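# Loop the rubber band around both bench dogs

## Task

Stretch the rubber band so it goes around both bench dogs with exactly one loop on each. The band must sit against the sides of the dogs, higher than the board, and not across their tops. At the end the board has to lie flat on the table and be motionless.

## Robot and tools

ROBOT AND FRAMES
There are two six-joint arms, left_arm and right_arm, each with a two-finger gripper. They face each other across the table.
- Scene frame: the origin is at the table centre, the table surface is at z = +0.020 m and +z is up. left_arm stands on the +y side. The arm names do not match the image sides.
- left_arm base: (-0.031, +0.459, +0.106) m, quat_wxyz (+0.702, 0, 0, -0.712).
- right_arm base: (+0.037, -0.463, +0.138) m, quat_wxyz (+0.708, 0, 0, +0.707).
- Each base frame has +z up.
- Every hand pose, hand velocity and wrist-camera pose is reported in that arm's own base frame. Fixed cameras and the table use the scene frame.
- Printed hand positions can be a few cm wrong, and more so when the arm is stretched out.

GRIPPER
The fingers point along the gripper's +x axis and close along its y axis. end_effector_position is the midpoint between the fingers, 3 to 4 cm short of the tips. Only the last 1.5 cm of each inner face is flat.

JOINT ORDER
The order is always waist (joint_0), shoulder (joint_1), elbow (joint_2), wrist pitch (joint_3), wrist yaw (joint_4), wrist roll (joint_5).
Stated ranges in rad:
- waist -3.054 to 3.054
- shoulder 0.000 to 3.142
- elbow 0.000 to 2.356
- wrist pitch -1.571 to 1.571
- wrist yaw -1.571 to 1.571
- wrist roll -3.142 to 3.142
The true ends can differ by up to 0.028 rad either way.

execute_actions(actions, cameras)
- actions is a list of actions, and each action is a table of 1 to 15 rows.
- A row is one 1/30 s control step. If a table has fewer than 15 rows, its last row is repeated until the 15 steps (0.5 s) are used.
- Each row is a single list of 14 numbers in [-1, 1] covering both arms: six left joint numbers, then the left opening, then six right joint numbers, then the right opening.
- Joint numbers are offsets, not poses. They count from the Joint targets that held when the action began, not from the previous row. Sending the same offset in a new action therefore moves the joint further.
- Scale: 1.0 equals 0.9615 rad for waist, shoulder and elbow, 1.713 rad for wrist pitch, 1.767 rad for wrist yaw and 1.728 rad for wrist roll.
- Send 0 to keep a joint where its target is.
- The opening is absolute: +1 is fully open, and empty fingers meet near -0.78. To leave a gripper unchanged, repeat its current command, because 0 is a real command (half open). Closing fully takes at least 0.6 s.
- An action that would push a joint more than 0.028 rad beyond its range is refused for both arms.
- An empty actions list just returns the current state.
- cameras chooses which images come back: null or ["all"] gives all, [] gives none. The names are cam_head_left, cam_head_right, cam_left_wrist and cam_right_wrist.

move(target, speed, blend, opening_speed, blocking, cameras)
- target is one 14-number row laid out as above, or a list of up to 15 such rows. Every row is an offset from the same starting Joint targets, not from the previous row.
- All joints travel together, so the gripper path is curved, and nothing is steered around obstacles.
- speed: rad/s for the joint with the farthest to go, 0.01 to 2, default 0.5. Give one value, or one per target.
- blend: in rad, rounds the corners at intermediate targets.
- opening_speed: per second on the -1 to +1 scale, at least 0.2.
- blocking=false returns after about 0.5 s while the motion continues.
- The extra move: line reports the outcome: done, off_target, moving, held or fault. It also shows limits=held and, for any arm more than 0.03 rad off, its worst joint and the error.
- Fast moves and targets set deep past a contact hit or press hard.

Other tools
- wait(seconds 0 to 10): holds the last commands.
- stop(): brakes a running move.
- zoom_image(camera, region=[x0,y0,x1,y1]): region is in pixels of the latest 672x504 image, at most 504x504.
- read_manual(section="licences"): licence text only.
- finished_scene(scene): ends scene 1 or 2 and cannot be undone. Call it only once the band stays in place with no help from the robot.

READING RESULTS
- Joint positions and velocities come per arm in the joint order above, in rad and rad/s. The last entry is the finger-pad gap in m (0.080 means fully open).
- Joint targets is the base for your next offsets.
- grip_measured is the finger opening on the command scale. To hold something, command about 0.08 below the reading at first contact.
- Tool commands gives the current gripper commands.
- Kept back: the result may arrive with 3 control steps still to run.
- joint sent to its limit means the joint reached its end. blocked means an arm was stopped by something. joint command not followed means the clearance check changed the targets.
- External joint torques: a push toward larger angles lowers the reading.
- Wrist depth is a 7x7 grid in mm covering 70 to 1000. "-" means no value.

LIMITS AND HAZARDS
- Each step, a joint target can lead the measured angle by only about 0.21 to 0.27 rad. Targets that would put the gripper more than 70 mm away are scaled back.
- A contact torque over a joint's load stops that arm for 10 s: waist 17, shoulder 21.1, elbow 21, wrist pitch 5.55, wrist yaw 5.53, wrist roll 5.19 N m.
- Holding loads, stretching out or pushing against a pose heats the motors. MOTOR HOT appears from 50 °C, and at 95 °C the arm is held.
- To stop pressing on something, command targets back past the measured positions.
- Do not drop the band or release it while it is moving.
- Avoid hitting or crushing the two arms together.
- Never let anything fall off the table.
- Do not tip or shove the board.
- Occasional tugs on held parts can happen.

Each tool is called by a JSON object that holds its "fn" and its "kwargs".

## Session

{"fn": "execute_actions", "kwargs": {"actions": []}}

Scene clock: 0.00 s.
left_arm: end_effector_position=(+0.4273, +0.0554, +0.1551) grip_measured=+1.000 end_effector_quat_wxyz=(+0.987, -0.125, -0.063, +0.085) | right_arm: end_effector_position=(+0.3178, +0.1334, +0.2355) grip_measured=+1.000 end_effector_quat_wxyz=(+0.899, +0.195, +0.194, -0.340)
Joint positions: left_arm=[0.099 1.867 0.539 1.432 -0.086 -0.252 0.08] | right_arm=[0.787 1.629 1.416 -1.135 1.054 1.566 0.08]
Joint velocities: within noise
Joint torques (N m): no reading
External joint torques (N m): no reading
Motor temperatures (°C): left_arm=[22 27 23 26 30 30] | right_arm=[30 23 23 27 28 27]
Heat: left arm: hottest wrist yaw 30 °C (+0.0 °C/min); right arm: hottest waist 30 °C (+0.0 °C/min).
Wrist depth (mm): cam_left_wrist=[- - - - - - - / - - - - - - 269 / - - - - 514 - - / - - - - - - - / 449 496 568 556 691 - - / - - 318 450 502 485 78 / - - 261 290 317 408 -] | cam_right_wrist=[420 342 - - - - - / - 360 311 781 - - - / - 589 274 359 599 563 - / 646 616 549 489 458 486 465 / 574 568 438 425 407 398 409 / - - 383 378 358 334 77 / - 79 352 336 325 317 76]
Joint targets: left_arm=[0.099 1.862 0.543 1.435 -0.086 -0.252] | right_arm=[0.787 1.627 1.418 -1.135 1.056 1.566]
Tool commands: left_gripper/opening=+1.0 right_gripper/opening=+1.0

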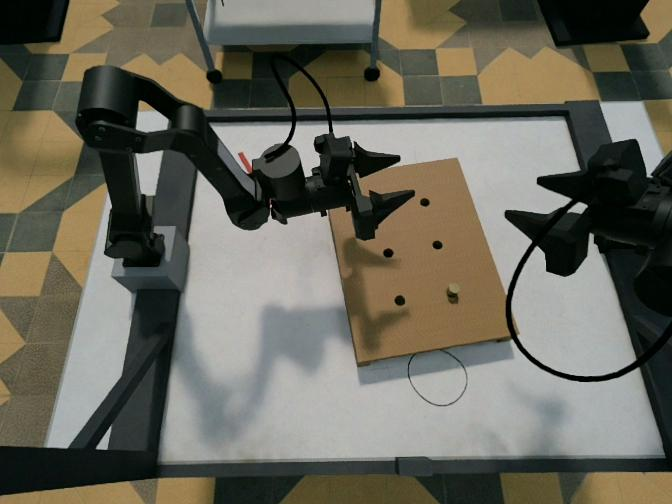

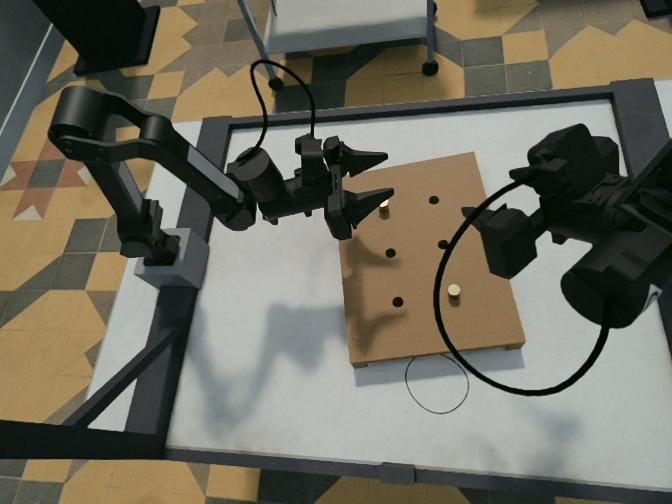

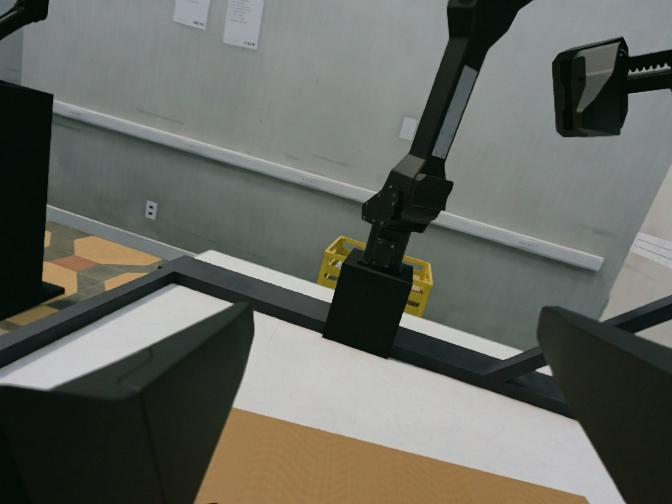

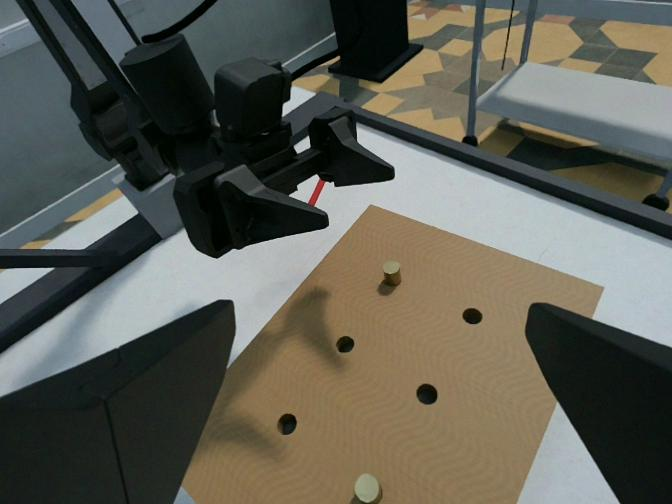

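{"fn": "move", "kwargs": {"target": [0,0.03,0.667,-0.85,0.0487,0.146,1,0,0,0,0,0,0,1], "speed": 1.0, "cameras": []}}

{"fn": "move", "kwargs": {"target": [0,0.03,0.667,-0.85,0,0,-1,0,0,0,0,0,0,1], "speed": 1.0}}

Scene clock: 2.73 s.
left_arm: end_effector_position=(+0.4837, +0.0485, +0.0902) grip_measured=+1.000 end_effector_quat_wxyz=(+0.931, -0.020, +0.362, +0.048) | right_arm: end_effector_position=(+0.3178, +0.1334, +0.2355) grip_measured=+1.000 end_effector_quat_wxyz=(+0.899, +0.194, +0.194, -0.340)
Joint positions: left_arm=[0.099 1.886 1.165 -0.022 -0.003 -0.005 0.08] | right_arm=[0.787 1.629 1.416 -1.135 1.054 1.566 0.08]
Joint velocities: within noise
Joint torques (N m): left_arm=[-0.08 -8.86 7.91 1.53 0.11 0.18] | right_arm=[-0.04 -6.8 5.7 0.76 0.53 -0.01]
External joint torques (N m): left_arm=[-0.06 -0.68 1.97 0.11 0.11 0.18] | right_arm=[-0.03 -0.48 -0.16 0.19 -0.04 0]
Motor temperatures (°C): left_arm=[22 28 24 26 30 30] | right_arm=[30 23 24 27 29 27]
Heat: left arm: hottest wrist yaw 30 °C (+0.0 °C/min); right arm: hottest waist 30 °C (+0.0 °C/min).
Wrist depth (mm): cam_left_wrist=[374 381 374 368 364 358 353 / 342 338 333 328 326 320 317 / 309 243 239 237 234 230 228 / 280 220 218 217 213 211 208 / 248 205 197 199 197 192 193 / - - 182 184 181 178 78 / - - 171 171 169 167 -] | cam_right_wrist=[445 261 208 - - - - / - 500 234 756 - - - / - 612 314 254 570 562 - / 615 616 592 448 439 484 460 / 574 568 259 406 406 396 411 / - - 385 376 356 333 78 / - 79 350 337 324 315 76]
Joint targets: left_arm=[0.099 1.891 1.184 -0.021 0.000 0.001] | right_arm=[0.787 1.627 1.418 -1.135 1.056 1.566]
move: done
No camera images: "cameras" was empty.

Scene clock: 4.83 s.
left_arm: end_effector_position=(+0.3547, +0.0356, +0.1675) grip_measured=-0.761 end_effector_quat_wxyz=(+0.702, -0.036, +0.710, +0.037) | right_arm: end_effector_position=(+0.3178, +0.1334, +0.2355) grip_measured=+1.000 end_effector_quat_wxyz=(+0.899, +0.194, +0.194, -0.340)
Joint positions: left_arm=[0.099 1.914 1.808 -1.476 -0.003 -0.004 0.001] | right_arm=[0.787 1.629 1.416 -1.135 1.054 1.566 0.08]
Joint velocities: within noise
Joint torques (N m): left_arm=[-0.07 -8.45 7.1 0.14 0.1 0.17] | right_arm=[-0.03 -6.8 5.71 0.76 0.52 -0.01]
External joint torques (N m): left_arm=[-0.02 -0.69 1.78 -0.18 0.1 0.17] | right_arm=[-0.06 -0.51 -0.16 0.18 -0.04 0]
Motor temperatures (°C): left_arm=[22 28 24 27 30 30] | right_arm=[30 23 24 27 29 27]
Heat: left arm: hottest wrist yaw 30 °C (+0.0 °C/min); right arm: hottest waist 30 °C (+0.0 °C/min).
Wrist depth (mm): cam_left_wrist=[278 231 225 224 223 219 217 / 298 249 242 239 236 233 230 / 319 306 260 256 253 249 246 / 345 338 334 330 324 319 315 / 375 367 360 344 340 344 338 / 398 389 - - - 364 362 / - - - - - - -] | cam_right_wrist=[446 245 229 - - - - / - 271 238 750 - - - / - 247 657 657 610 566 - / 609 619 587 500 461 485 467 / 570 566 438 425 405 395 409 / - - 386 376 359 331 78 / - 79 352 337 323 316 76]
Joint targets: left_arm=[0.099 1.920 1.826 -1.477 0.000 0.001] | right_arm=[0.787 1.627 1.418 -1.135 1.056 1.566]
move: done

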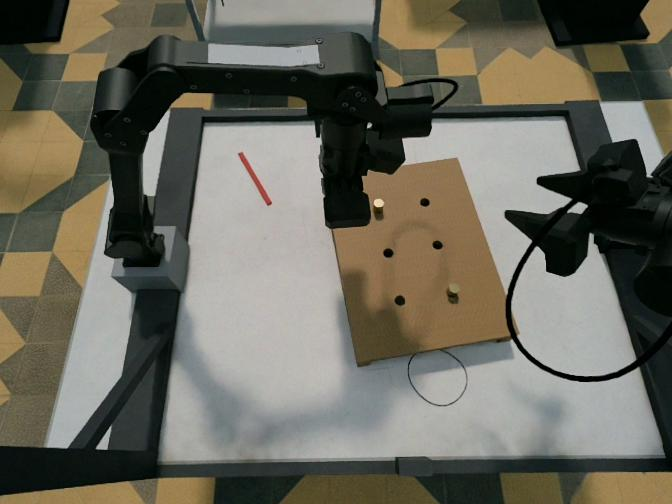

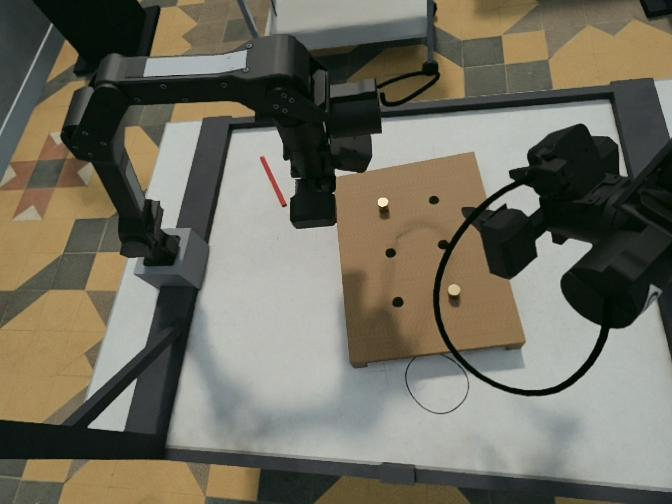

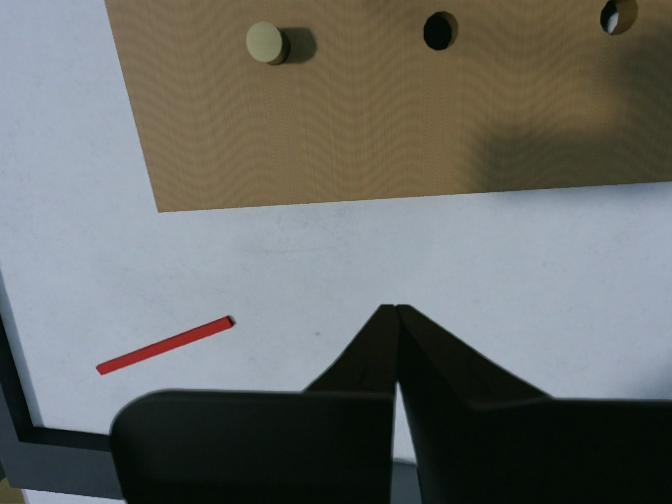

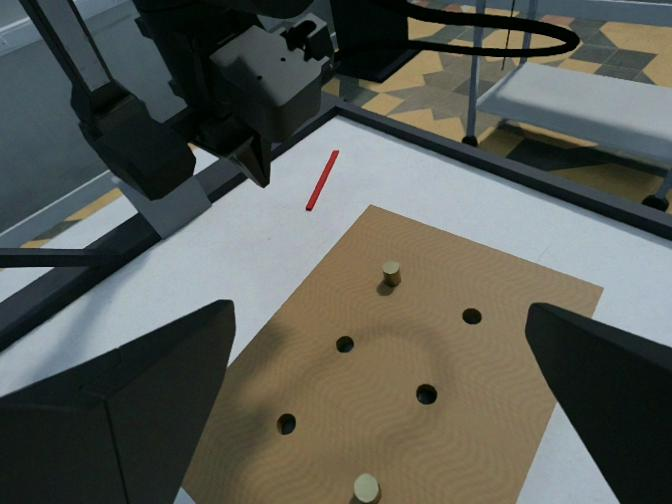

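{"fn": "move", "kwargs": {"target": [0,0,0,0,0,0,-1,-0.175,0.509,0.513,-0.135,-0.598,-0.548,-1], "speed": 0.8}}

Scene clock: 7.33 s.
left_arm: end_effector_position=(+0.3547, +0.0356, +0.1676) grip_measured=-0.761 end_effector_quat_wxyz=(+0.702, -0.036, +0.710, +0.037) | right_arm: end_effector_position=(+0.3305, +0.2360, +0.1213) grip_measured=-0.780 end_effector_quat_wxyz=(+0.708, +0.000, +0.706, -0.001)
Joint positions: left_arm=[0.099 1.914 1.808 -1.476 -0.003 -0.004 0.001] | right_arm=[0.621 2.103 1.897 -1.364 0.003 0.623 0]
Joint velocities: within noise
Joint torques (N m): left_arm=[-0.08 -8.45 7.14 0.17 0.09 0.16] | right_arm=[-0.32 -8.25 6.79 0.37 -0.11 -0.12]
External joint torques (N m): left_arm=[-0.1 -0.6 1.79 -0.13 0.1 0.16] | right_arm=[-0.32 1.28 1.1 0.01 -0.14 -0.12]
Motor temperatures (°C): left_arm=[22 28 25 27 30 30] | right_arm=[30 24 25 27 29 27]
Heat: left arm: hottest wrist yaw 30 °C (+0.0 °C/min); right arm: hottest waist 30 °C (+0.0 °C/min).
Wrist depth (mm): cam_left_wrist=[278 231 225 224 223 219 217 / 297 248 242 240 237 233 230 / 318 306 260 256 253 249 246 / 344 339 334 328 325 320 315 / 375 367 358 343 340 344 339 / 397 387 - - - 365 362 / - - - - - - -] | cam_right_wrist=[257 254 254 217 211 212 213 / 275 269 269 263 224 222 225 / - 287 287 284 239 240 240 / - 308 308 309 257 256 257 / - 330 331 322 323 333 334 / - 353 - - - 353 357 / - - - - - - -]
Joint targets: left_arm=[0.099 1.920 1.826 -1.477 0.000 0.001] | right_arm=[0.618 2.117 1.911 -1.366 -0.001 0.619]
move: done

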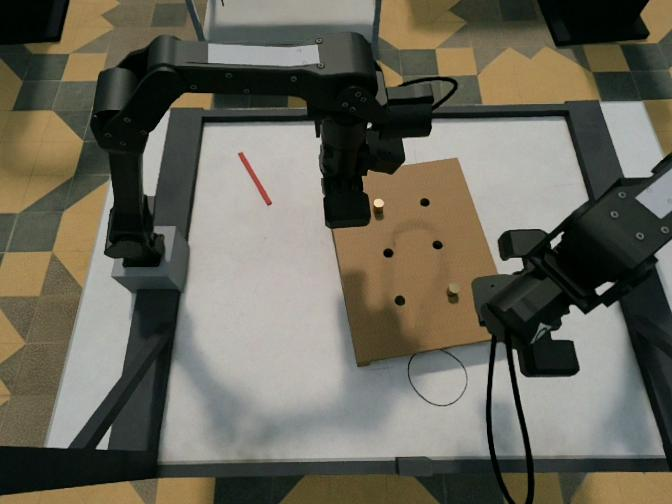

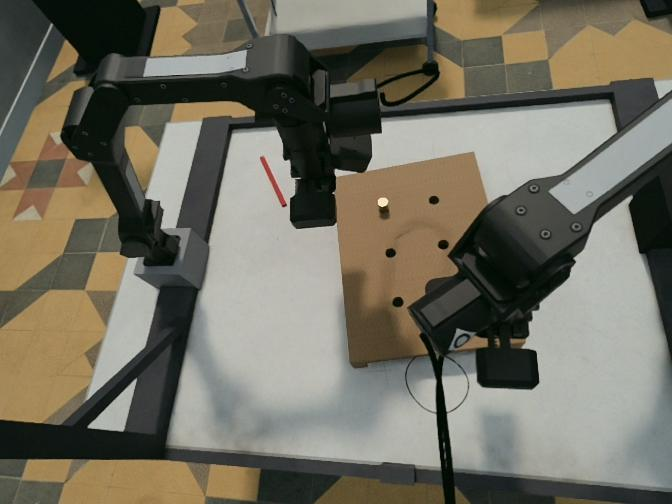

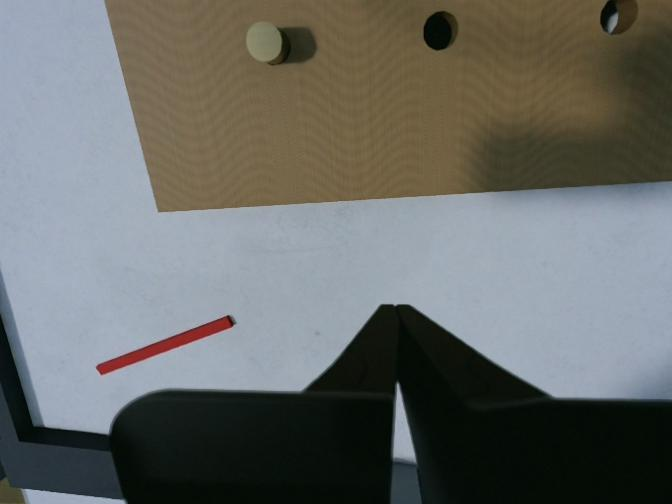

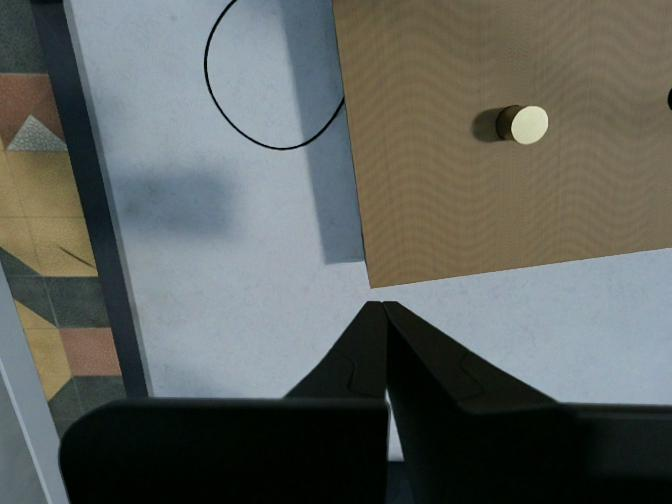

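{"fn": "move", "kwargs": {"target": [0,0,0,0,0,0,-1,0.0905,0.350,0.1785,0.097,0,-0.657,0], "speed": 0.6}}

Scene clock: 10.83 s.
left_arm: end_effector_position=(+0.3547, +0.0356, +0.1676) grip_measured=-0.761 end_effector_quat_wxyz=(+0.702, -0.036, +0.710, +0.037) | right_arm: end_effector_position=(+0.3600, +0.3045, +0.0237) grip_measured=-0.003 end_effector_quat_wxyz=(+0.581, -0.405, +0.580, +0.403)
Joint positions: left_arm=[0.099 1.914 1.808 -1.476 -0.003 -0.004 0.001] | right_arm=[0.703 2.438 2.069 -1.201 0.003 -0.512 0.035]
Joint velocities: within noise
Joint torques (N m): left_arm=[-0.06 -8.44 7.13 0.17 0.1 0.17] | right_arm=[0.12 -10 6.69 0.6 -0.15 -0.11]
External joint torques (N m): left_arm=[-0.05 -0.77 1.87 -0.13 0.1 0.16] | right_arm=[0.3 1.45 1.04 0.26 -0.14 -0.11]
Motor temperatures (°C): left_arm=[22 29 25 26 30 30] | right_arm=[30 25 25 27 29 27]
Heat: left arm: hottest wrist yaw 30 °C (+0.0 °C/min); right arm: hottest waist 30 °C (+0.0 °C/min).
Wrist depth (mm): cam_left_wrist=[279 230 224 224 223 219 218 / 297 248 242 241 236 233 230 / 319 307 260 257 253 248 245 / 343 338 333 329 324 320 314 / 374 367 357 343 341 345 338 / 397 389 - - - 366 362 / - - - - - - -] | cam_right_wrist=[171 170 169 168 167 166 165 / 181 180 179 178 177 176 175 / 193 193 191 190 189 188 186 / 208 206 205 203 202 201 195 / 224 223 214 216 212 164 160 / 238 - - 186 175 81 - / - - - 193 191 77 -]
Joint targets: left_arm=[0.099 1.920 1.826 -1.477 0.000 0.000] | right_arm=[0.705 2.453 2.083 -1.199 -0.001 -0.516]
move: done

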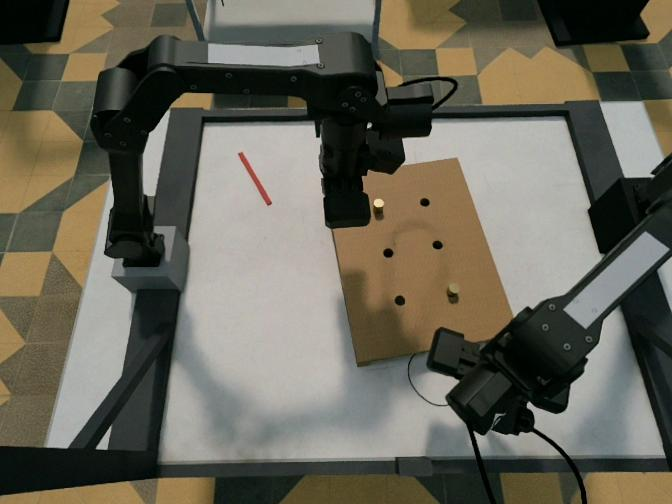

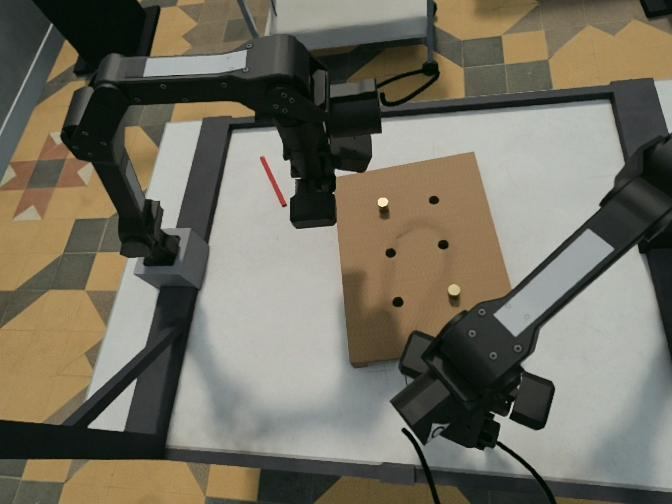

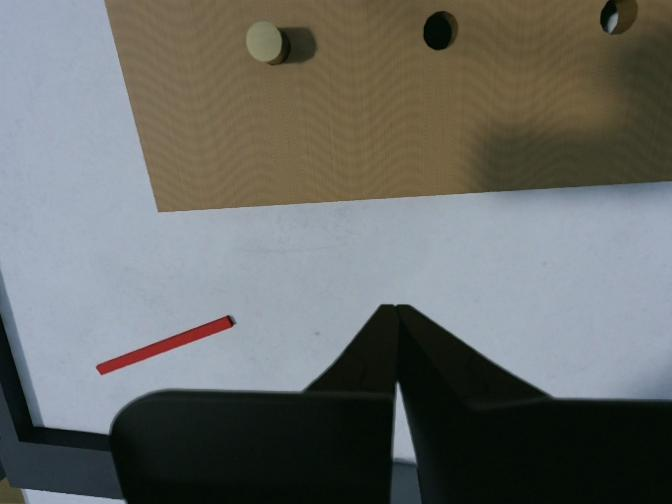

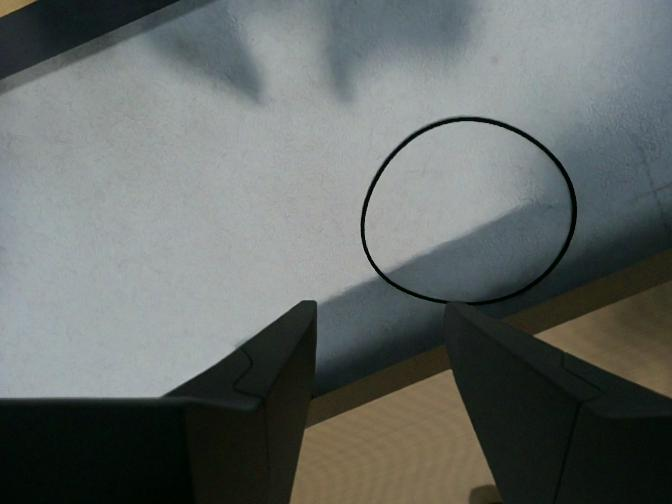

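{"fn": "move", "kwargs": {"target": [0,0,0,0,0,0,-1,0,0.0851,-0.1411,0.1259,0,0,0], "speed": 0.3, "cameras": ["cam_right_wrist"]}}

Scene clock: 12.50 s.
left_arm: end_effector_position=(+0.3547, +0.0356, +0.1676) grip_measured=-0.761 end_effector_quat_wxyz=(+0.702, -0.036, +0.710, +0.037) | right_arm: end_effector_position=(+0.3652, +0.3089, -0.0416) grip_measured=-0.003 end_effector_quat_wxyz=(+0.588, -0.404, +0.573, +0.404)
Joint positions: left_arm=[0.099 1.914 1.808 -1.476 -0.003 -0.004 0.001] | right_arm=[0.703 2.521 1.957 -0.986 0.003 -0.513 0.035]
Joint velocities: within noise
Joint torques (N m): left_arm=[-0.05 -8.44 7.13 0.17 0.09 0.17] | right_arm=[0.18 -10.41 4.06 0.66 -0.14 -0.12]
External joint torques (N m): left_arm=[-0.08 -0.64 1.83 -0.12 0.1 0.17] | right_arm=[0.2 1.21 -1.37 0.29 -0.12 -0.12]
Motor temperatures (°C): left_arm=[22 29 25 26 30 30] | right_arm=[30 26 25 27 29 27]
Heat: left arm: hottest wrist yaw 30 °C (+0.0 °C/min); right arm: hottest waist 30 °C (+0.0 °C/min).
Wrist depth (mm): cam_left_wrist=[278 230 224 224 223 219 218 / 296 249 242 240 236 233 230 / 319 307 260 257 252 249 245 / 345 338 333 328 323 319 316 / 376 367 358 344 340 344 339 / 399 390 - - - 367 363 / - - - - - - -] | cam_right_wrist=[- 112 112 112 112 111 111 / 120 119 118 118 118 117 117 / 128 127 125 126 125 124 124 / 136 136 135 134 133 132 133 / 148 145 141 142 140 140 142 / 155 - - 156 155 81 - / - - - 169 168 77 -]
Joint targets: left_arm=[0.099 1.920 1.826 -1.477 0.000 0.000] | right_arm=[0.705 2.535 1.947 -0.984 -0.001 -0.516]
move: done
Images, in order (width x height): cam_right_wrist 672x504.

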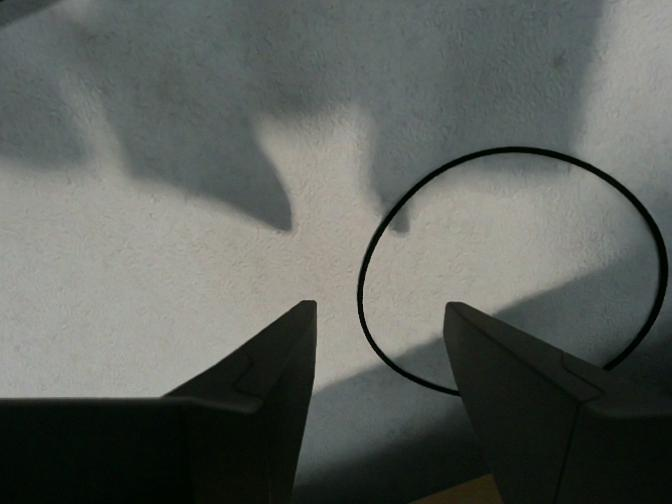

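{"fn": "move", "kwargs": {"target": [0,0,0,0,0,0,-1,0,0.0059,-0.059,0.0371,0,0,0], "speed": 0.1, "cameras": ["cam_right_wrist"]}}

Scene clock: 13.67 s.
left_arm: end_effector_position=(+0.3547, +0.0356, +0.1676) grip_measured=-0.761 end_effector_quat_wxyz=(+0.702, -0.036, +0.710, +0.037) | right_arm: end_effector_position=(+0.3624, +0.3065, -0.0563) grip_measured=-0.003 end_effector_quat_wxyz=(+0.589, -0.404, +0.572, +0.404)
Joint positions: left_arm=[0.099 1.914 1.808 -1.476 -0.003 -0.004 0.001] | right_arm=[0.703 2.525 1.901 -0.922 0.003 -0.513 0.035]
Joint velocities: within noise
Joint torques (N m): left_arm=[-0.06 -8.45 7.15 0.17 0.1 0.17] | right_arm=[0.18 -10.02 3.87 0.65 -0.14 -0.12]
External joint torques (N m): left_arm=[-0.02 -0.79 1.88 -0.14 0.1 0.17] | right_arm=[0.1 1.52 -1.47 0.27 -0.11 -0.12]
Motor temperatures (°C): left_arm=[22 29 25 26 30 29] | right_arm=[30 26 25 27 29 27]
Heat: left arm: hottest wrist yaw 30 °C (+0.0 °C/min); right arm: hottest waist 30 °C (+0.0 °C/min).
Wrist depth (mm): cam_left_wrist=[278 231 225 225 223 219 217 / 297 249 243 240 237 233 229 / 318 307 260 257 253 249 245 / 344 338 332 328 324 319 316 / 375 367 360 343 341 344 339 / 399 389 - - - 366 362 / - - - - - - -] | cam_right_wrist=[- 99 100 99 98 98 98 / - 106 105 105 104 104 104 / 112 112 112 111 111 110 110 / 120 120 119 119 118 118 117 / 129 126 124 126 123 123 126 / 137 - - 137 135 81 - / - - - 149 148 77 -]
Joint targets: left_arm=[0.099 1.920 1.826 -1.477 0.000 0.000] | right_arm=[0.705 2.541 1.890 -0.920 -0.001 -0.516]
move: done
Images, in order (width x height): cam_right_wrist 672x504.

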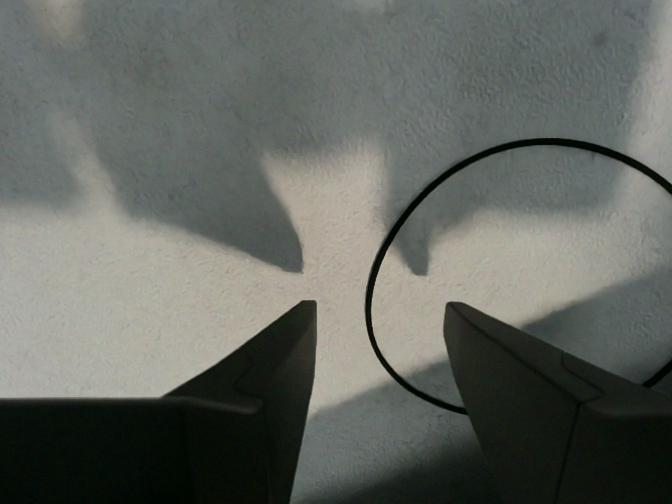

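{"fn": "move", "kwargs": {"target": [0,0,0,0,0,0,-1,0,0.0146,-0.009,0.0132,0,0,0], "speed": 0.05, "cameras": ["cam_right_wrist"]}}

Scene clock: 14.53 s.
left_arm: end_effector_position=(+0.3547, +0.0356, +0.1676) grip_measured=-0.761 end_effector_quat_wxyz=(+0.702, -0.036, +0.710, +0.037) | right_arm: end_effector_position=(+0.3624, +0.3065, -0.0644) grip_measured=-0.003 end_effector_quat_wxyz=(+0.589, -0.404, +0.571, +0.404)
Joint positions: left_arm=[0.099 1.914 1.808 -1.476 -0.003 -0.004 0.001] | right_arm=[0.703 2.538 1.892 -0.9 0.003 -0.513 0.035]
Joint velocities: within noise
Joint torques (N m): left_arm=[-0.07 -8.45 7.13 0.16 0.1 0.17] | right_arm=[0.17 -9.97 3.85 0.66 -0.14 -0.11]
External joint torques (N m): left_arm=[-0.11 -0.88 1.92 -0.14 0.1 0.17] | right_arm=[0.17 1.58 -1.44 0.28 -0.11 -0.11]
Motor temperatures (°C): left_arm=[22 29 26 26 30 29] | right_arm=[30 26 25 27 29 27]
Heat: left arm: hottest wrist yaw 30 °C (+0.0 °C/min); right arm: hottest waist 30 °C (+0.0 °C/min).
Wrist depth (mm): cam_left_wrist=[277 231 224 224 224 219 218 / 298 249 243 241 236 233 230 / 318 306 260 256 252 249 246 / 345 339 335 329 325 319 315 / 374 367 358 343 341 344 339 / 397 388 - - - 365 363 / - - - - - - -] | cam_right_wrist=[93 92 92 92 92 91 90 / 98 98 97 96 97 97 97 / 104 104 104 103 103 103 102 / 112 111 111 110 110 109 109 / - 119 115 117 114 114 117 / - - - 127 125 81 - / - - - 141 137 77 -]
Joint targets: left_arm=[0.099 1.920 1.826 -1.477 0.000 0.000] | right_arm=[0.705 2.555 1.882 -0.898 -0.001 -0.516]
move: done
Images, in order (width x height): cam_right_wrist 672x504.

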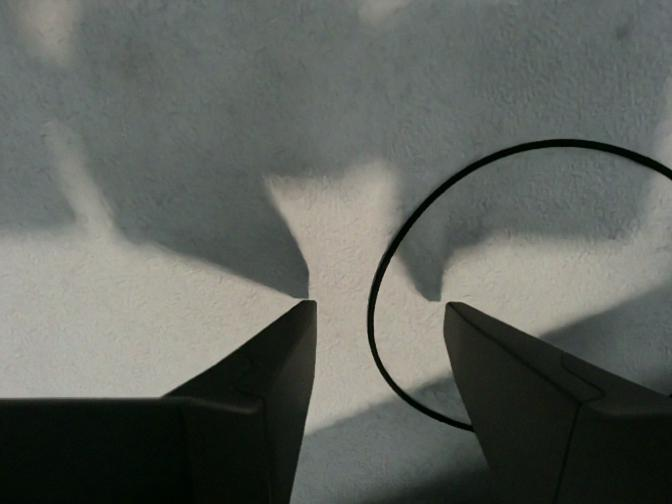

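{"fn": "move", "kwargs": {"target": [0,0,0,0,0,0,-1,0,0.002,-0.0012,0.0018,0,0,-1], "opening_speed": 0.8, "cameras": ["cam_right_wrist"]}}

Scene clock: 16.10 s.
left_arm: end_effector_position=(+0.3547, +0.0356, +0.1676) grip_measured=-0.761 end_effector_quat_wxyz=(+0.702, -0.036, +0.710, +0.037) | right_arm: end_effector_position=(+0.3625, +0.3066, -0.0653) grip_measured=-0.780 end_effector_quat_wxyz=(+0.590, -0.404, +0.571, +0.404)
Joint positions: left_arm=[0.099 1.914 1.808 -1.476 -0.003 -0.004 0.001] | right_arm=[0.703 2.54 1.891 -0.897 0.003 -0.513 0]
Joint velocities: within noise
Joint torques (N m): left_arm=[-0.04 -8.46 7.12 0.17 0.1 0.17] | right_arm=[0.17 -9.92 3.83 0.65 -0.15 -0.12]
External joint torques (N m): left_arm=[-0.06 -0.83 1.85 -0.16 0.1 0.17] | right_arm=[0.1 1.71 -1.5 0.27 -0.12 -0.12]
Motor temperatures (°C): left_arm=[22 30 26 26 30 29] | right_arm=[30 27 25 27 29 27]
Heat: left arm: hottest shoulder 30 °C (+11.2 °C/min); right arm: hottest waist 30 °C (+0.0 °C/min).
Wrist depth (mm): cam_left_wrist=[278 231 224 224 224 219 218 / 298 249 242 240 236 234 230 / 318 305 260 257 253 249 244 / 344 337 333 329 324 319 315 / 375 367 360 343 340 345 339 / 399 386 - - - 364 364 / - - - - - - -] | cam_right_wrist=[92 92 91 91 91 91 89 / 97 97 97 95 96 96 97 / 103 103 103 103 102 102 101 / 110 110 110 109 109 109 108 / - 118 117 114 114 116 116 / - 125 125 - - 123 123 / - - - - - - -]
Joint targets: left_arm=[0.099 1.920 1.826 -1.477 0.000 0.000] | right_arm=[0.705 2.556 1.880 -0.895 -0.001 -0.516]
move: done
Images, in order (width x height): cam_right_wrist 672x504.

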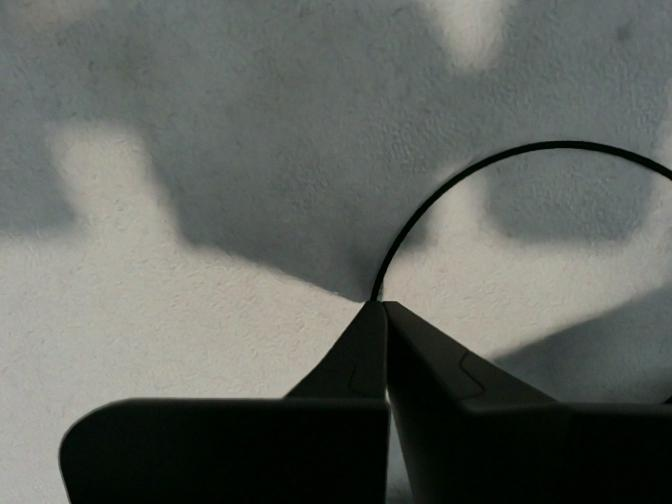

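{"fn": "move", "kwargs": {"target": [[0,0,0,0,0,0,-1,0,0.00,-0.00,0.00,0,0,-0.4],[0,0,0,0,0,0,-1,0,0.0044,-0.0027,0.0044,0,0,-0.4]], "opening_speed": 0.8, "speed": 0.05, "cameras": ["cam_right_wrist"]}}

{"fn": "move", "kwargs": {"target": [0,0,0,0,0,0,-1,0,0.00,-0.00,0.00,0,0,-1], "opening_speed": 0.8, "cameras": ["cam_right_wrist"]}}

Scene clock: 18.00 s.
left_arm: end_effector_position=(+0.3547, +0.0356, +0.1676) grip_measured=-0.761 end_effector_quat_wxyz=(+0.702, -0.036, +0.710, +0.037) | right_arm: end_effector_position=(+0.3625, +0.3066, -0.0678) grip_measured=-0.403 end_effector_quat_wxyz=(+0.590, -0.404, +0.571, +0.404)
Joint positions: left_arm=[0.099 1.914 1.808 -1.476 -0.003 -0.004 0.001] | right_arm=[0.703 2.544 1.889 -0.889 0.003 -0.513 0.017]
Joint velocities: within noise
Joint torques (N m): left_arm=[-0.06 -8.44 7.14 0.17 0.09 0.16] | right_arm=[0.17 -9.92 3.8 0.65 -0.15 -0.11]
External joint torques (N m): left_arm=[-0.01 -0.7 1.87 -0.12 0.09 0.16] | right_arm=[0.17 1.5 -1.37 0.3 -0.13 -0.12]
Motor temperatures (°C): left_arm=[22 30 26 26 30 29] | right_arm=[30 28 25 27 29 27]
Heat: left arm: hottest shoulder 30 °C (+10.0 °C/min); right arm: hottest waist 30 °C (+0.0 °C/min).
Wrist depth (mm): cam_left_wrist=[278 231 224 225 223 219 217 / 297 249 242 240 237 233 230 / 318 307 260 256 252 249 246 / 345 339 334 328 325 320 315 / 376 366 358 343 340 345 340 / 397 388 - - - 365 362 / - - - - - - -] | cam_right_wrist=[90 90 90 90 89 88 89 / 95 95 94 93 94 94 94 / 101 101 100 101 100 101 99 / 108 108 107 107 106 106 106 / 117 115 115 96 111 112 113 / - 122 - 123 97 - 120 / - - - 134 131 - -]
Joint targets: left_arm=[0.099 1.920 1.826 -1.477 0.000 0.000] | right_arm=[0.705 2.561 1.878 -0.887 -0.001 -0.516]
move: done
Images, in order (width x height): cam_right_wrist 672x504.

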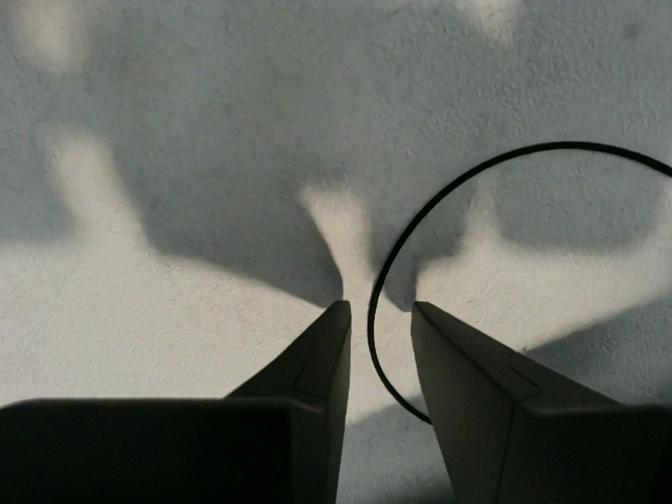

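Scene clock: 18.97 s.
left_arm: end_effector_position=(+0.3547, +0.0356, +0.1676) grip_measured=-0.761 end_effector_quat_wxyz=(+0.702, -0.036, +0.710, +0.037) | right_arm: end_effector_position=(+0.3625, +0.3067, -0.0678) grip_measured=-0.780 end_effector_quat_wxyz=(+0.590, -0.404, +0.571, +0.404)
Joint positions: left_arm=[0.099 1.914 1.808 -1.476 -0.003 -0.004 0.001] | right_arm=[0.703 2.544 1.889 -0.889 0.003 -0.513 0]
Joint velocities: within noise
Joint torques (N m): left_arm=[-0.06 -8.46 7.14 0.17 0.1 0.17] | right_arm=[0.18 -9.92 3.82 0.65 -0.15 -0.12]
External joint torques (N m): left_arm=[-0.06 -0.73 1.86 -0.13 0.1 0.17] | right_arm=[0.2 1.65 -1.48 0.26 -0.12 -0.12]
Motor temperatures (°C): left_arm=[22 30 26 26 30 29] | right_arm=[30 28 25 27 29 27]
Heat: left arm: hottest shoulder 30 °C (+9.5 °C/min); right arm: hottest waist 30 °C (+0.0 °C/min).
Wrist depth (mm): cam_left_wrist=[277 231 225 224 223 219 218 / 298 250 242 240 236 233 230 / 318 306 260 256 252 249 246 / 345 338 334 329 325 320 317 / 374 366 359 343 340 344 339 / 398 388 - - - 365 362 / - - - - - - -] | cam_right_wrist=[90 90 90 90 89 89 89 / 95 95 94 93 94 94 93 / 101 100 100 101 100 101 99 / 108 108 107 107 106 106 106 / 117 115 115 111 111 114 113 / - 122 122 - - 120 120 / - - - - - - -]
Joint targets: left_arm=[0.099 1.920 1.826 -1.477 0.000 0.000] | right_arm=[0.705 2.561 1.878 -0.887 -0.001 -0.516]
move: done
Images, in order (width x height): cam_right_wrist 672x504.

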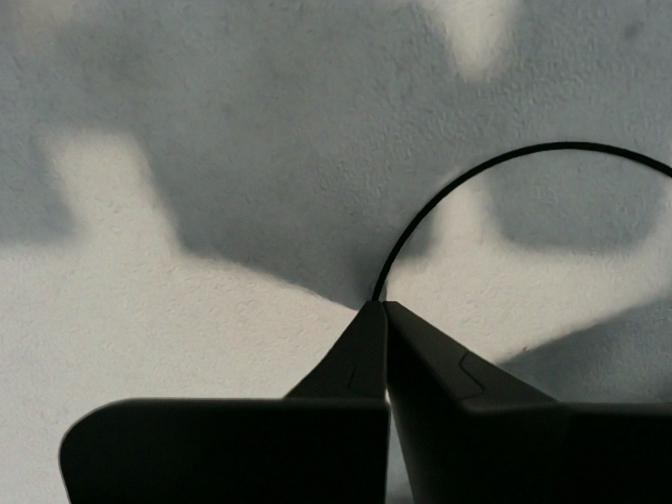

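{"fn": "move", "kwargs": {"target": [[0,0,0,0,0,0,-1,0,0.00,-0.00,0.00,0,0,-0.4],[0,0,0,0,0,0,-1,0,0.0044,-0.0027,0.0044,0,0,-0.4]], "opening_speed": 0.8, "speed": 0.05, "cameras": []}}

{"fn": "move", "kwargs": {"target": [0,0,0,0,0,0,-1,0,0.003,-0.002,0.0033,0,0,-0.4], "speed": 0.05, "cameras": ["cam_right_wrist"]}}

Scene clock: 20.87 s.
left_arm: end_effector_position=(+0.3547, +0.0356, +0.1676) grip_measured=-0.761 end_effector_quat_wxyz=(+0.702, -0.036, +0.710, +0.037) | right_arm: end_effector_position=(+0.3625, +0.3067, -0.0703) grip_measured=-0.403 end_effector_quat_wxyz=(+0.590, -0.404, +0.571, +0.404)
Joint positions: left_arm=[0.099 1.914 1.808 -1.476 -0.003 -0.004 0.001] | right_arm=[0.703 2.548 1.886 -0.882 0.003 -0.513 0.017]
Joint velocities: within noise
Joint torques (N m): left_arm=[-0.07 -8.44 7.14 0.17 0.09 0.16] | right_arm=[0.18 -9.93 3.81 0.65 -0.14 -0.12]
External joint torques (N m): left_arm=[-0.07 -0.75 1.84 -0.15 0.09 0.16] | right_arm=[0.17 1.58 -1.41 0.28 -0.12 -0.12]
Motor temperatures (°C): left_arm=[22 30 26 26 30 29] | right_arm=[30 28 25 27 29 27]
Heat: left arm: hottest shoulder 30 °C (+8.6 °C/min); right arm: hottest waist 30 °C (+0.0 °C/min).
Wrist depth (mm): cam_left_wrist=[278 231 225 224 224 219 218 / 297 249 242 240 236 233 230 / 318 307 260 257 253 249 246 / 345 339 334 328 323 319 315 / 375 366 359 344 339 344 339 / 398 390 - - - 365 362 / - - - - - - -] | cam_right_wrist=[- 88 88 87 86 86 88 / 93 93 91 91 92 91 91 / 99 98 98 99 97 95 97 / 105 105 105 104 104 103 103 / - 112 112 109 108 111 110 / 120 119 - 122 88 - 117 / - - - 128 126 - -]
Joint targets: left_arm=[0.099 1.920 1.826 -1.477 0.000 0.000] | right_arm=[0.705 2.565 1.875 -0.880 -0.001 -0.516]
move: done
No camera images: "cameras" was empty.

Scene clock: 21.57 s.
left_arm: end_effector_position=(+0.3547, +0.0356, +0.1676) grip_measured=-0.761 end_effector_quat_wxyz=(+0.702, -0.036, +0.710, +0.037) | right_arm: end_effector_position=(+0.3626, +0.3067, -0.0721) grip_measured=-0.403 end_effector_quat_wxyz=(+0.590, -0.404, +0.571, +0.404)
Joint positions: left_arm=[0.099 1.914 1.808 -1.476 -0.003 -0.004 0.001] | right_arm=[0.703 2.551 1.884 -0.876 0.003 -0.513 0.017]
Joint velocities: within noise
Joint torques (N m): left_arm=[-0.06 -8.44 7.13 0.17 0.09 0.17] | right_arm=[0.18 -9.92 3.81 0.64 -0.15 -0.11]
External joint torques (N m): left_arm=[-0.01 -0.83 1.9 -0.14 0.1 0.17] | right_arm=[0.17 1.69 -1.47 0.26 -0.12 -0.11]
Motor temperatures (°C): left_arm=[22 30 26 26 30 29] | right_arm=[30 28 25 27 29 27]
Heat: left arm: hottest shoulder 30 °C (+8.3 °C/min); right arm: hottest waist 30 °C (+0.0 °C/min).
Wrist depth (mm): cam_left_wrist=[278 231 224 224 223 219 217 / 297 249 242 239 236 233 231 / 317 306 259 256 252 248 246 / 344 339 335 328 325 320 315 / 375 367 358 344 340 346 339 / 398 387 - - - 365 363 / - - - - - - -] | cam_right_wrist=[- 87 86 85 85 85 86 / - 91 90 - 90 90 90 / - 96 96 96 96 96 95 / 103 103 103 102 102 102 101 / 109 111 110 107 106 109 109 / 117 117 - 120 88 - 115 / - - - 128 124 - -]
Joint targets: left_arm=[0.099 1.920 1.826 -1.477 0.000 0.000] | right_arm=[0.705 2.568 1.873 -0.874 -0.001 -0.516]
move: done
Images, in order (width x height): cam_right_wrist 672x504.

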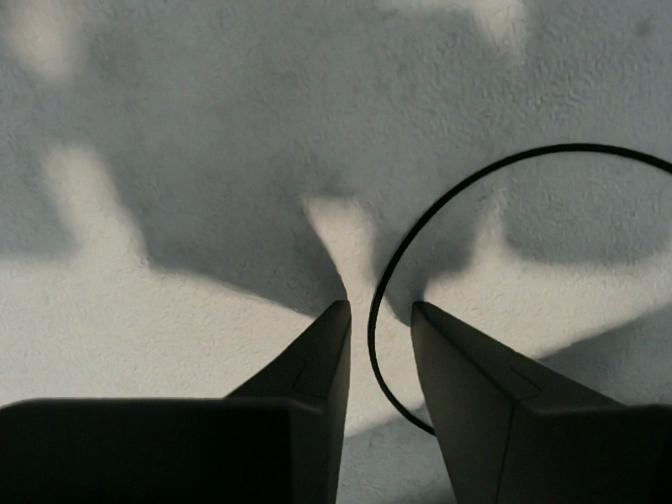

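{"fn": "move", "kwargs": {"target": [0,0,0,0,0,0,-1,0,0.004,-0.0026,0.0042,0,0,-0.4], "speed": 0.05, "cameras": []}}

{"fn": "move", "kwargs": {"target": [0,0,0,0,0,0,-1,0,0.00,-0.00,0.00,0,0,-1], "opening_speed": 0.8, "cameras": ["cam_right_wrist"]}}

Scene clock: 22.37 s.
left_arm: end_effector_position=(+0.3547, +0.0356, +0.1676) grip_measured=-0.761 end_effector_quat_wxyz=(+0.702, -0.036, +0.710, +0.037) | right_arm: end_effector_position=(+0.3628, +0.3069, -0.0733) grip_measured=-0.403 end_effector_quat_wxyz=(+0.591, -0.404, +0.570, +0.404)
Joint positions: left_arm=[0.099 1.914 1.808 -1.476 -0.003 -0.004 0.001] | right_arm=[0.703 2.553 1.882 -0.871 0.003 -0.513 0.017]
Joint velocities: within noise
Joint torques (N m): left_arm=[-0.06 -8.45 7.13 0.17 0.1 0.16] | right_arm=[0.16 -9.71 3.74 0.81 -0.15 -0.12]
External joint torques (N m): left_arm=[-0.11 -0.85 1.96 -0.09 0.11 0.16] | right_arm=[0.26 1.88 -1.54 0.41 -0.13 -0.12]
Motor temperatures (°C): left_arm=[22 30 26 26 30 29] | right_arm=[30 29 25 27 29 27]
Heat: left arm: hottest shoulder 30 °C (+8.0 °C/min); right arm: hottest waist 30 °C (+0.0 °C/min).
Wrist depth (mm): cam_left_wrist=[278 231 226 225 223 219 218 / 299 248 242 240 236 233 230 / 320 305 260 256 252 250 245 / 344 340 334 329 325 319 315 / 375 367 358 343 340 344 337 / 397 387 - - - 366 363 / - - - - - - -] | cam_right_wrist=[- 86 86 - 84 84 85 / - 90 89 - 89 89 89 / - 95 95 96 95 96 94 / - 102 102 101 101 101 101 / 110 109 109 105 105 108 107 / 116 116 - 117 88 - 114 / - - - 126 124 - -]
Joint targets: left_arm=[0.099 1.920 1.826 -1.477 0.000 0.000] | right_arm=[0.705 2.572 1.871 -0.867 -0.001 -0.516]
move: done
No camera images: "cameras" was empty.

Scene clock: 23.33 s.
left_arm: end_effector_position=(+0.3547, +0.0356, +0.1676) grip_measured=-0.761 end_effector_quat_wxyz=(+0.702, -0.036, +0.710, +0.037) | right_arm: end_effector_position=(+0.3633, +0.3073, -0.0733) grip_measured=-0.780 end_effector_quat_wxyz=(+0.592, -0.404, +0.569, +0.404)
Joint positions: left_arm=[0.099 1.914 1.808 -1.476 -0.003 -0.004 0.001] | right_arm=[0.703 2.553 1.882 -0.868 0.003 -0.513 0]
Joint velocities: within noise
Joint torques (N m): left_arm=[-0.08 -8.45 7.14 0.17 0.1 0.17] | right_arm=[0.17 -9.7 3.74 0.62 -0.14 -0.11]
External joint torques (N m): left_arm=[-0.05 -0.77 1.89 -0.12 0.11 0.17] | right_arm=[0.09 1.94 -1.53 0.23 -0.11 -0.11]
Motor temperatures (°C): left_arm=[22 31 27 26 30 29] | right_arm=[30 29 25 27 29 27]
Heat: left arm: hottest shoulder 31 °C (+10.3 °C/min); right arm: hottest waist 30 °C (+0.0 °C/min).
Wrist depth (mm): cam_left_wrist=[278 231 224 224 224 219 217 / 298 249 243 240 236 233 230 / 318 307 259 256 252 248 246 / 344 339 334 329 324 318 316 / 375 367 359 344 340 346 340 / 401 389 - - - 366 362 / - - - - - - -] | cam_right_wrist=[- 86 86 - 84 84 85 / - 90 90 - 89 89 89 / - 96 95 96 95 96 94 / - 102 102 101 101 101 101 / 109 109 109 106 105 108 108 / 116 116 115 - - 114 114 / - - - - - - -]
Joint targets: left_arm=[0.099 1.920 1.826 -1.477 0.000 0.000] | right_arm=[0.705 2.572 1.871 -0.867 -0.001 -0.516]
move: done
Images, in order (width x height): cam_right_wrist 672x504.

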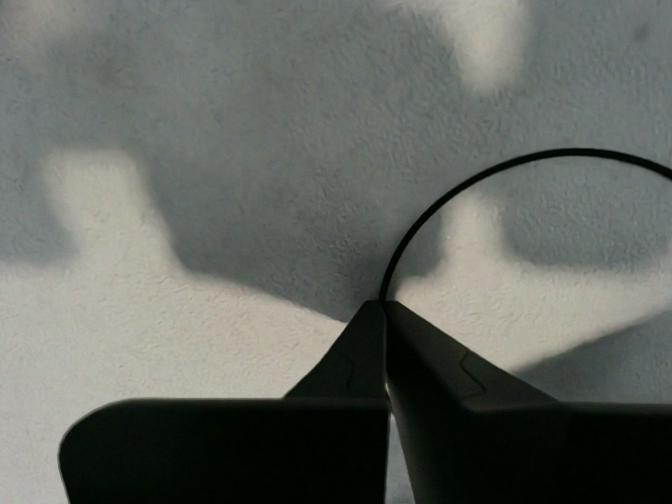

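{"fn": "move", "kwargs": {"target": [0,0,0,0,0,0,-1,0,-0.05,0.02,-0.04,0,0,-1], "speed": 0.15, "cameras": ["cam_right_wrist"]}}

Scene clock: 24.27 s.
left_arm: end_effector_position=(+0.3547, +0.0356, +0.1676) grip_measured=-0.761 end_effector_quat_wxyz=(+0.702, -0.036, +0.710, +0.037) | right_arm: end_effector_position=(+0.3539, +0.2993, -0.0684) grip_measured=-0.780 end_effector_quat_wxyz=(+0.573, -0.406, +0.588, +0.402)
Joint positions: left_arm=[0.099 1.914 1.808 -1.476 -0.003 -0.004 0.001] | right_arm=[0.703 2.542 1.882 -0.934 0.003 -0.513 0]
Joint velocities: within noise
Joint torques (N m): left_arm=[-0.07 -8.44 7.13 0.17 0.1 0.17] | right_arm=[0.17 -14.03 5.63 0.31 -0.14 -0.11]
External joint torques (N m): left_arm=[-0.11 -0.87 1.9 -0.16 0.11 0.17] | right_arm=[0.07 -2.67 0.53 0.05 -0.11 -0.11]
Motor temperatures (°C): left_arm=[22 31 27 26 30 29] | right_arm=[30 30 25 27 29 27]
Heat: left arm: hottest shoulder 31 °C (+9.9 °C/min); right arm: hottest waist 30 °C (+0.0 °C/min).
Wrist depth (mm): cam_left_wrist=[278 231 225 224 223 219 217 / 297 250 241 240 236 233 230 / 318 307 261 256 252 249 245 / 345 338 335 328 324 320 314 / 372 366 360 344 341 343 339 / 397 389 - - - 364 363 / - - - - - - -] | cam_right_wrist=[89 88 88 86 86 85 86 / 95 94 93 91 92 91 90 / 101 100 99 100 98 96 96 / 109 109 107 106 105 104 103 / - 118 116 112 110 113 111 / - 126 125 - - 120 119 / - - - - - - -]
Joint targets: left_arm=[0.099 1.920 1.826 -1.477 0.000 0.000] | right_arm=[0.705 2.524 1.890 -0.935 -0.001 -0.516]
move: done
Images, in order (width x height): cam_right_wrist 672x504.

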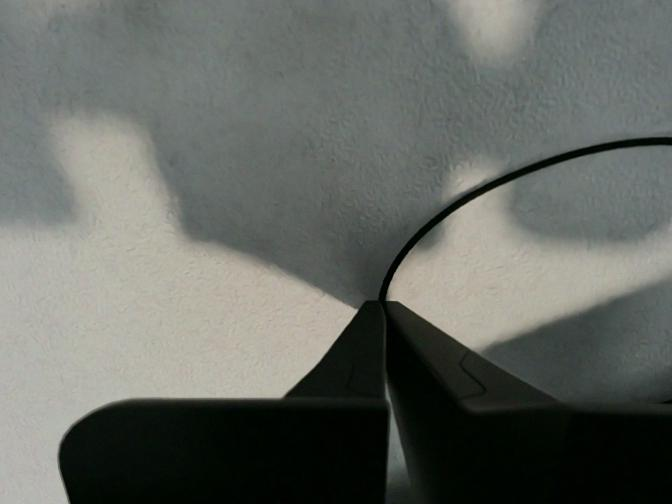

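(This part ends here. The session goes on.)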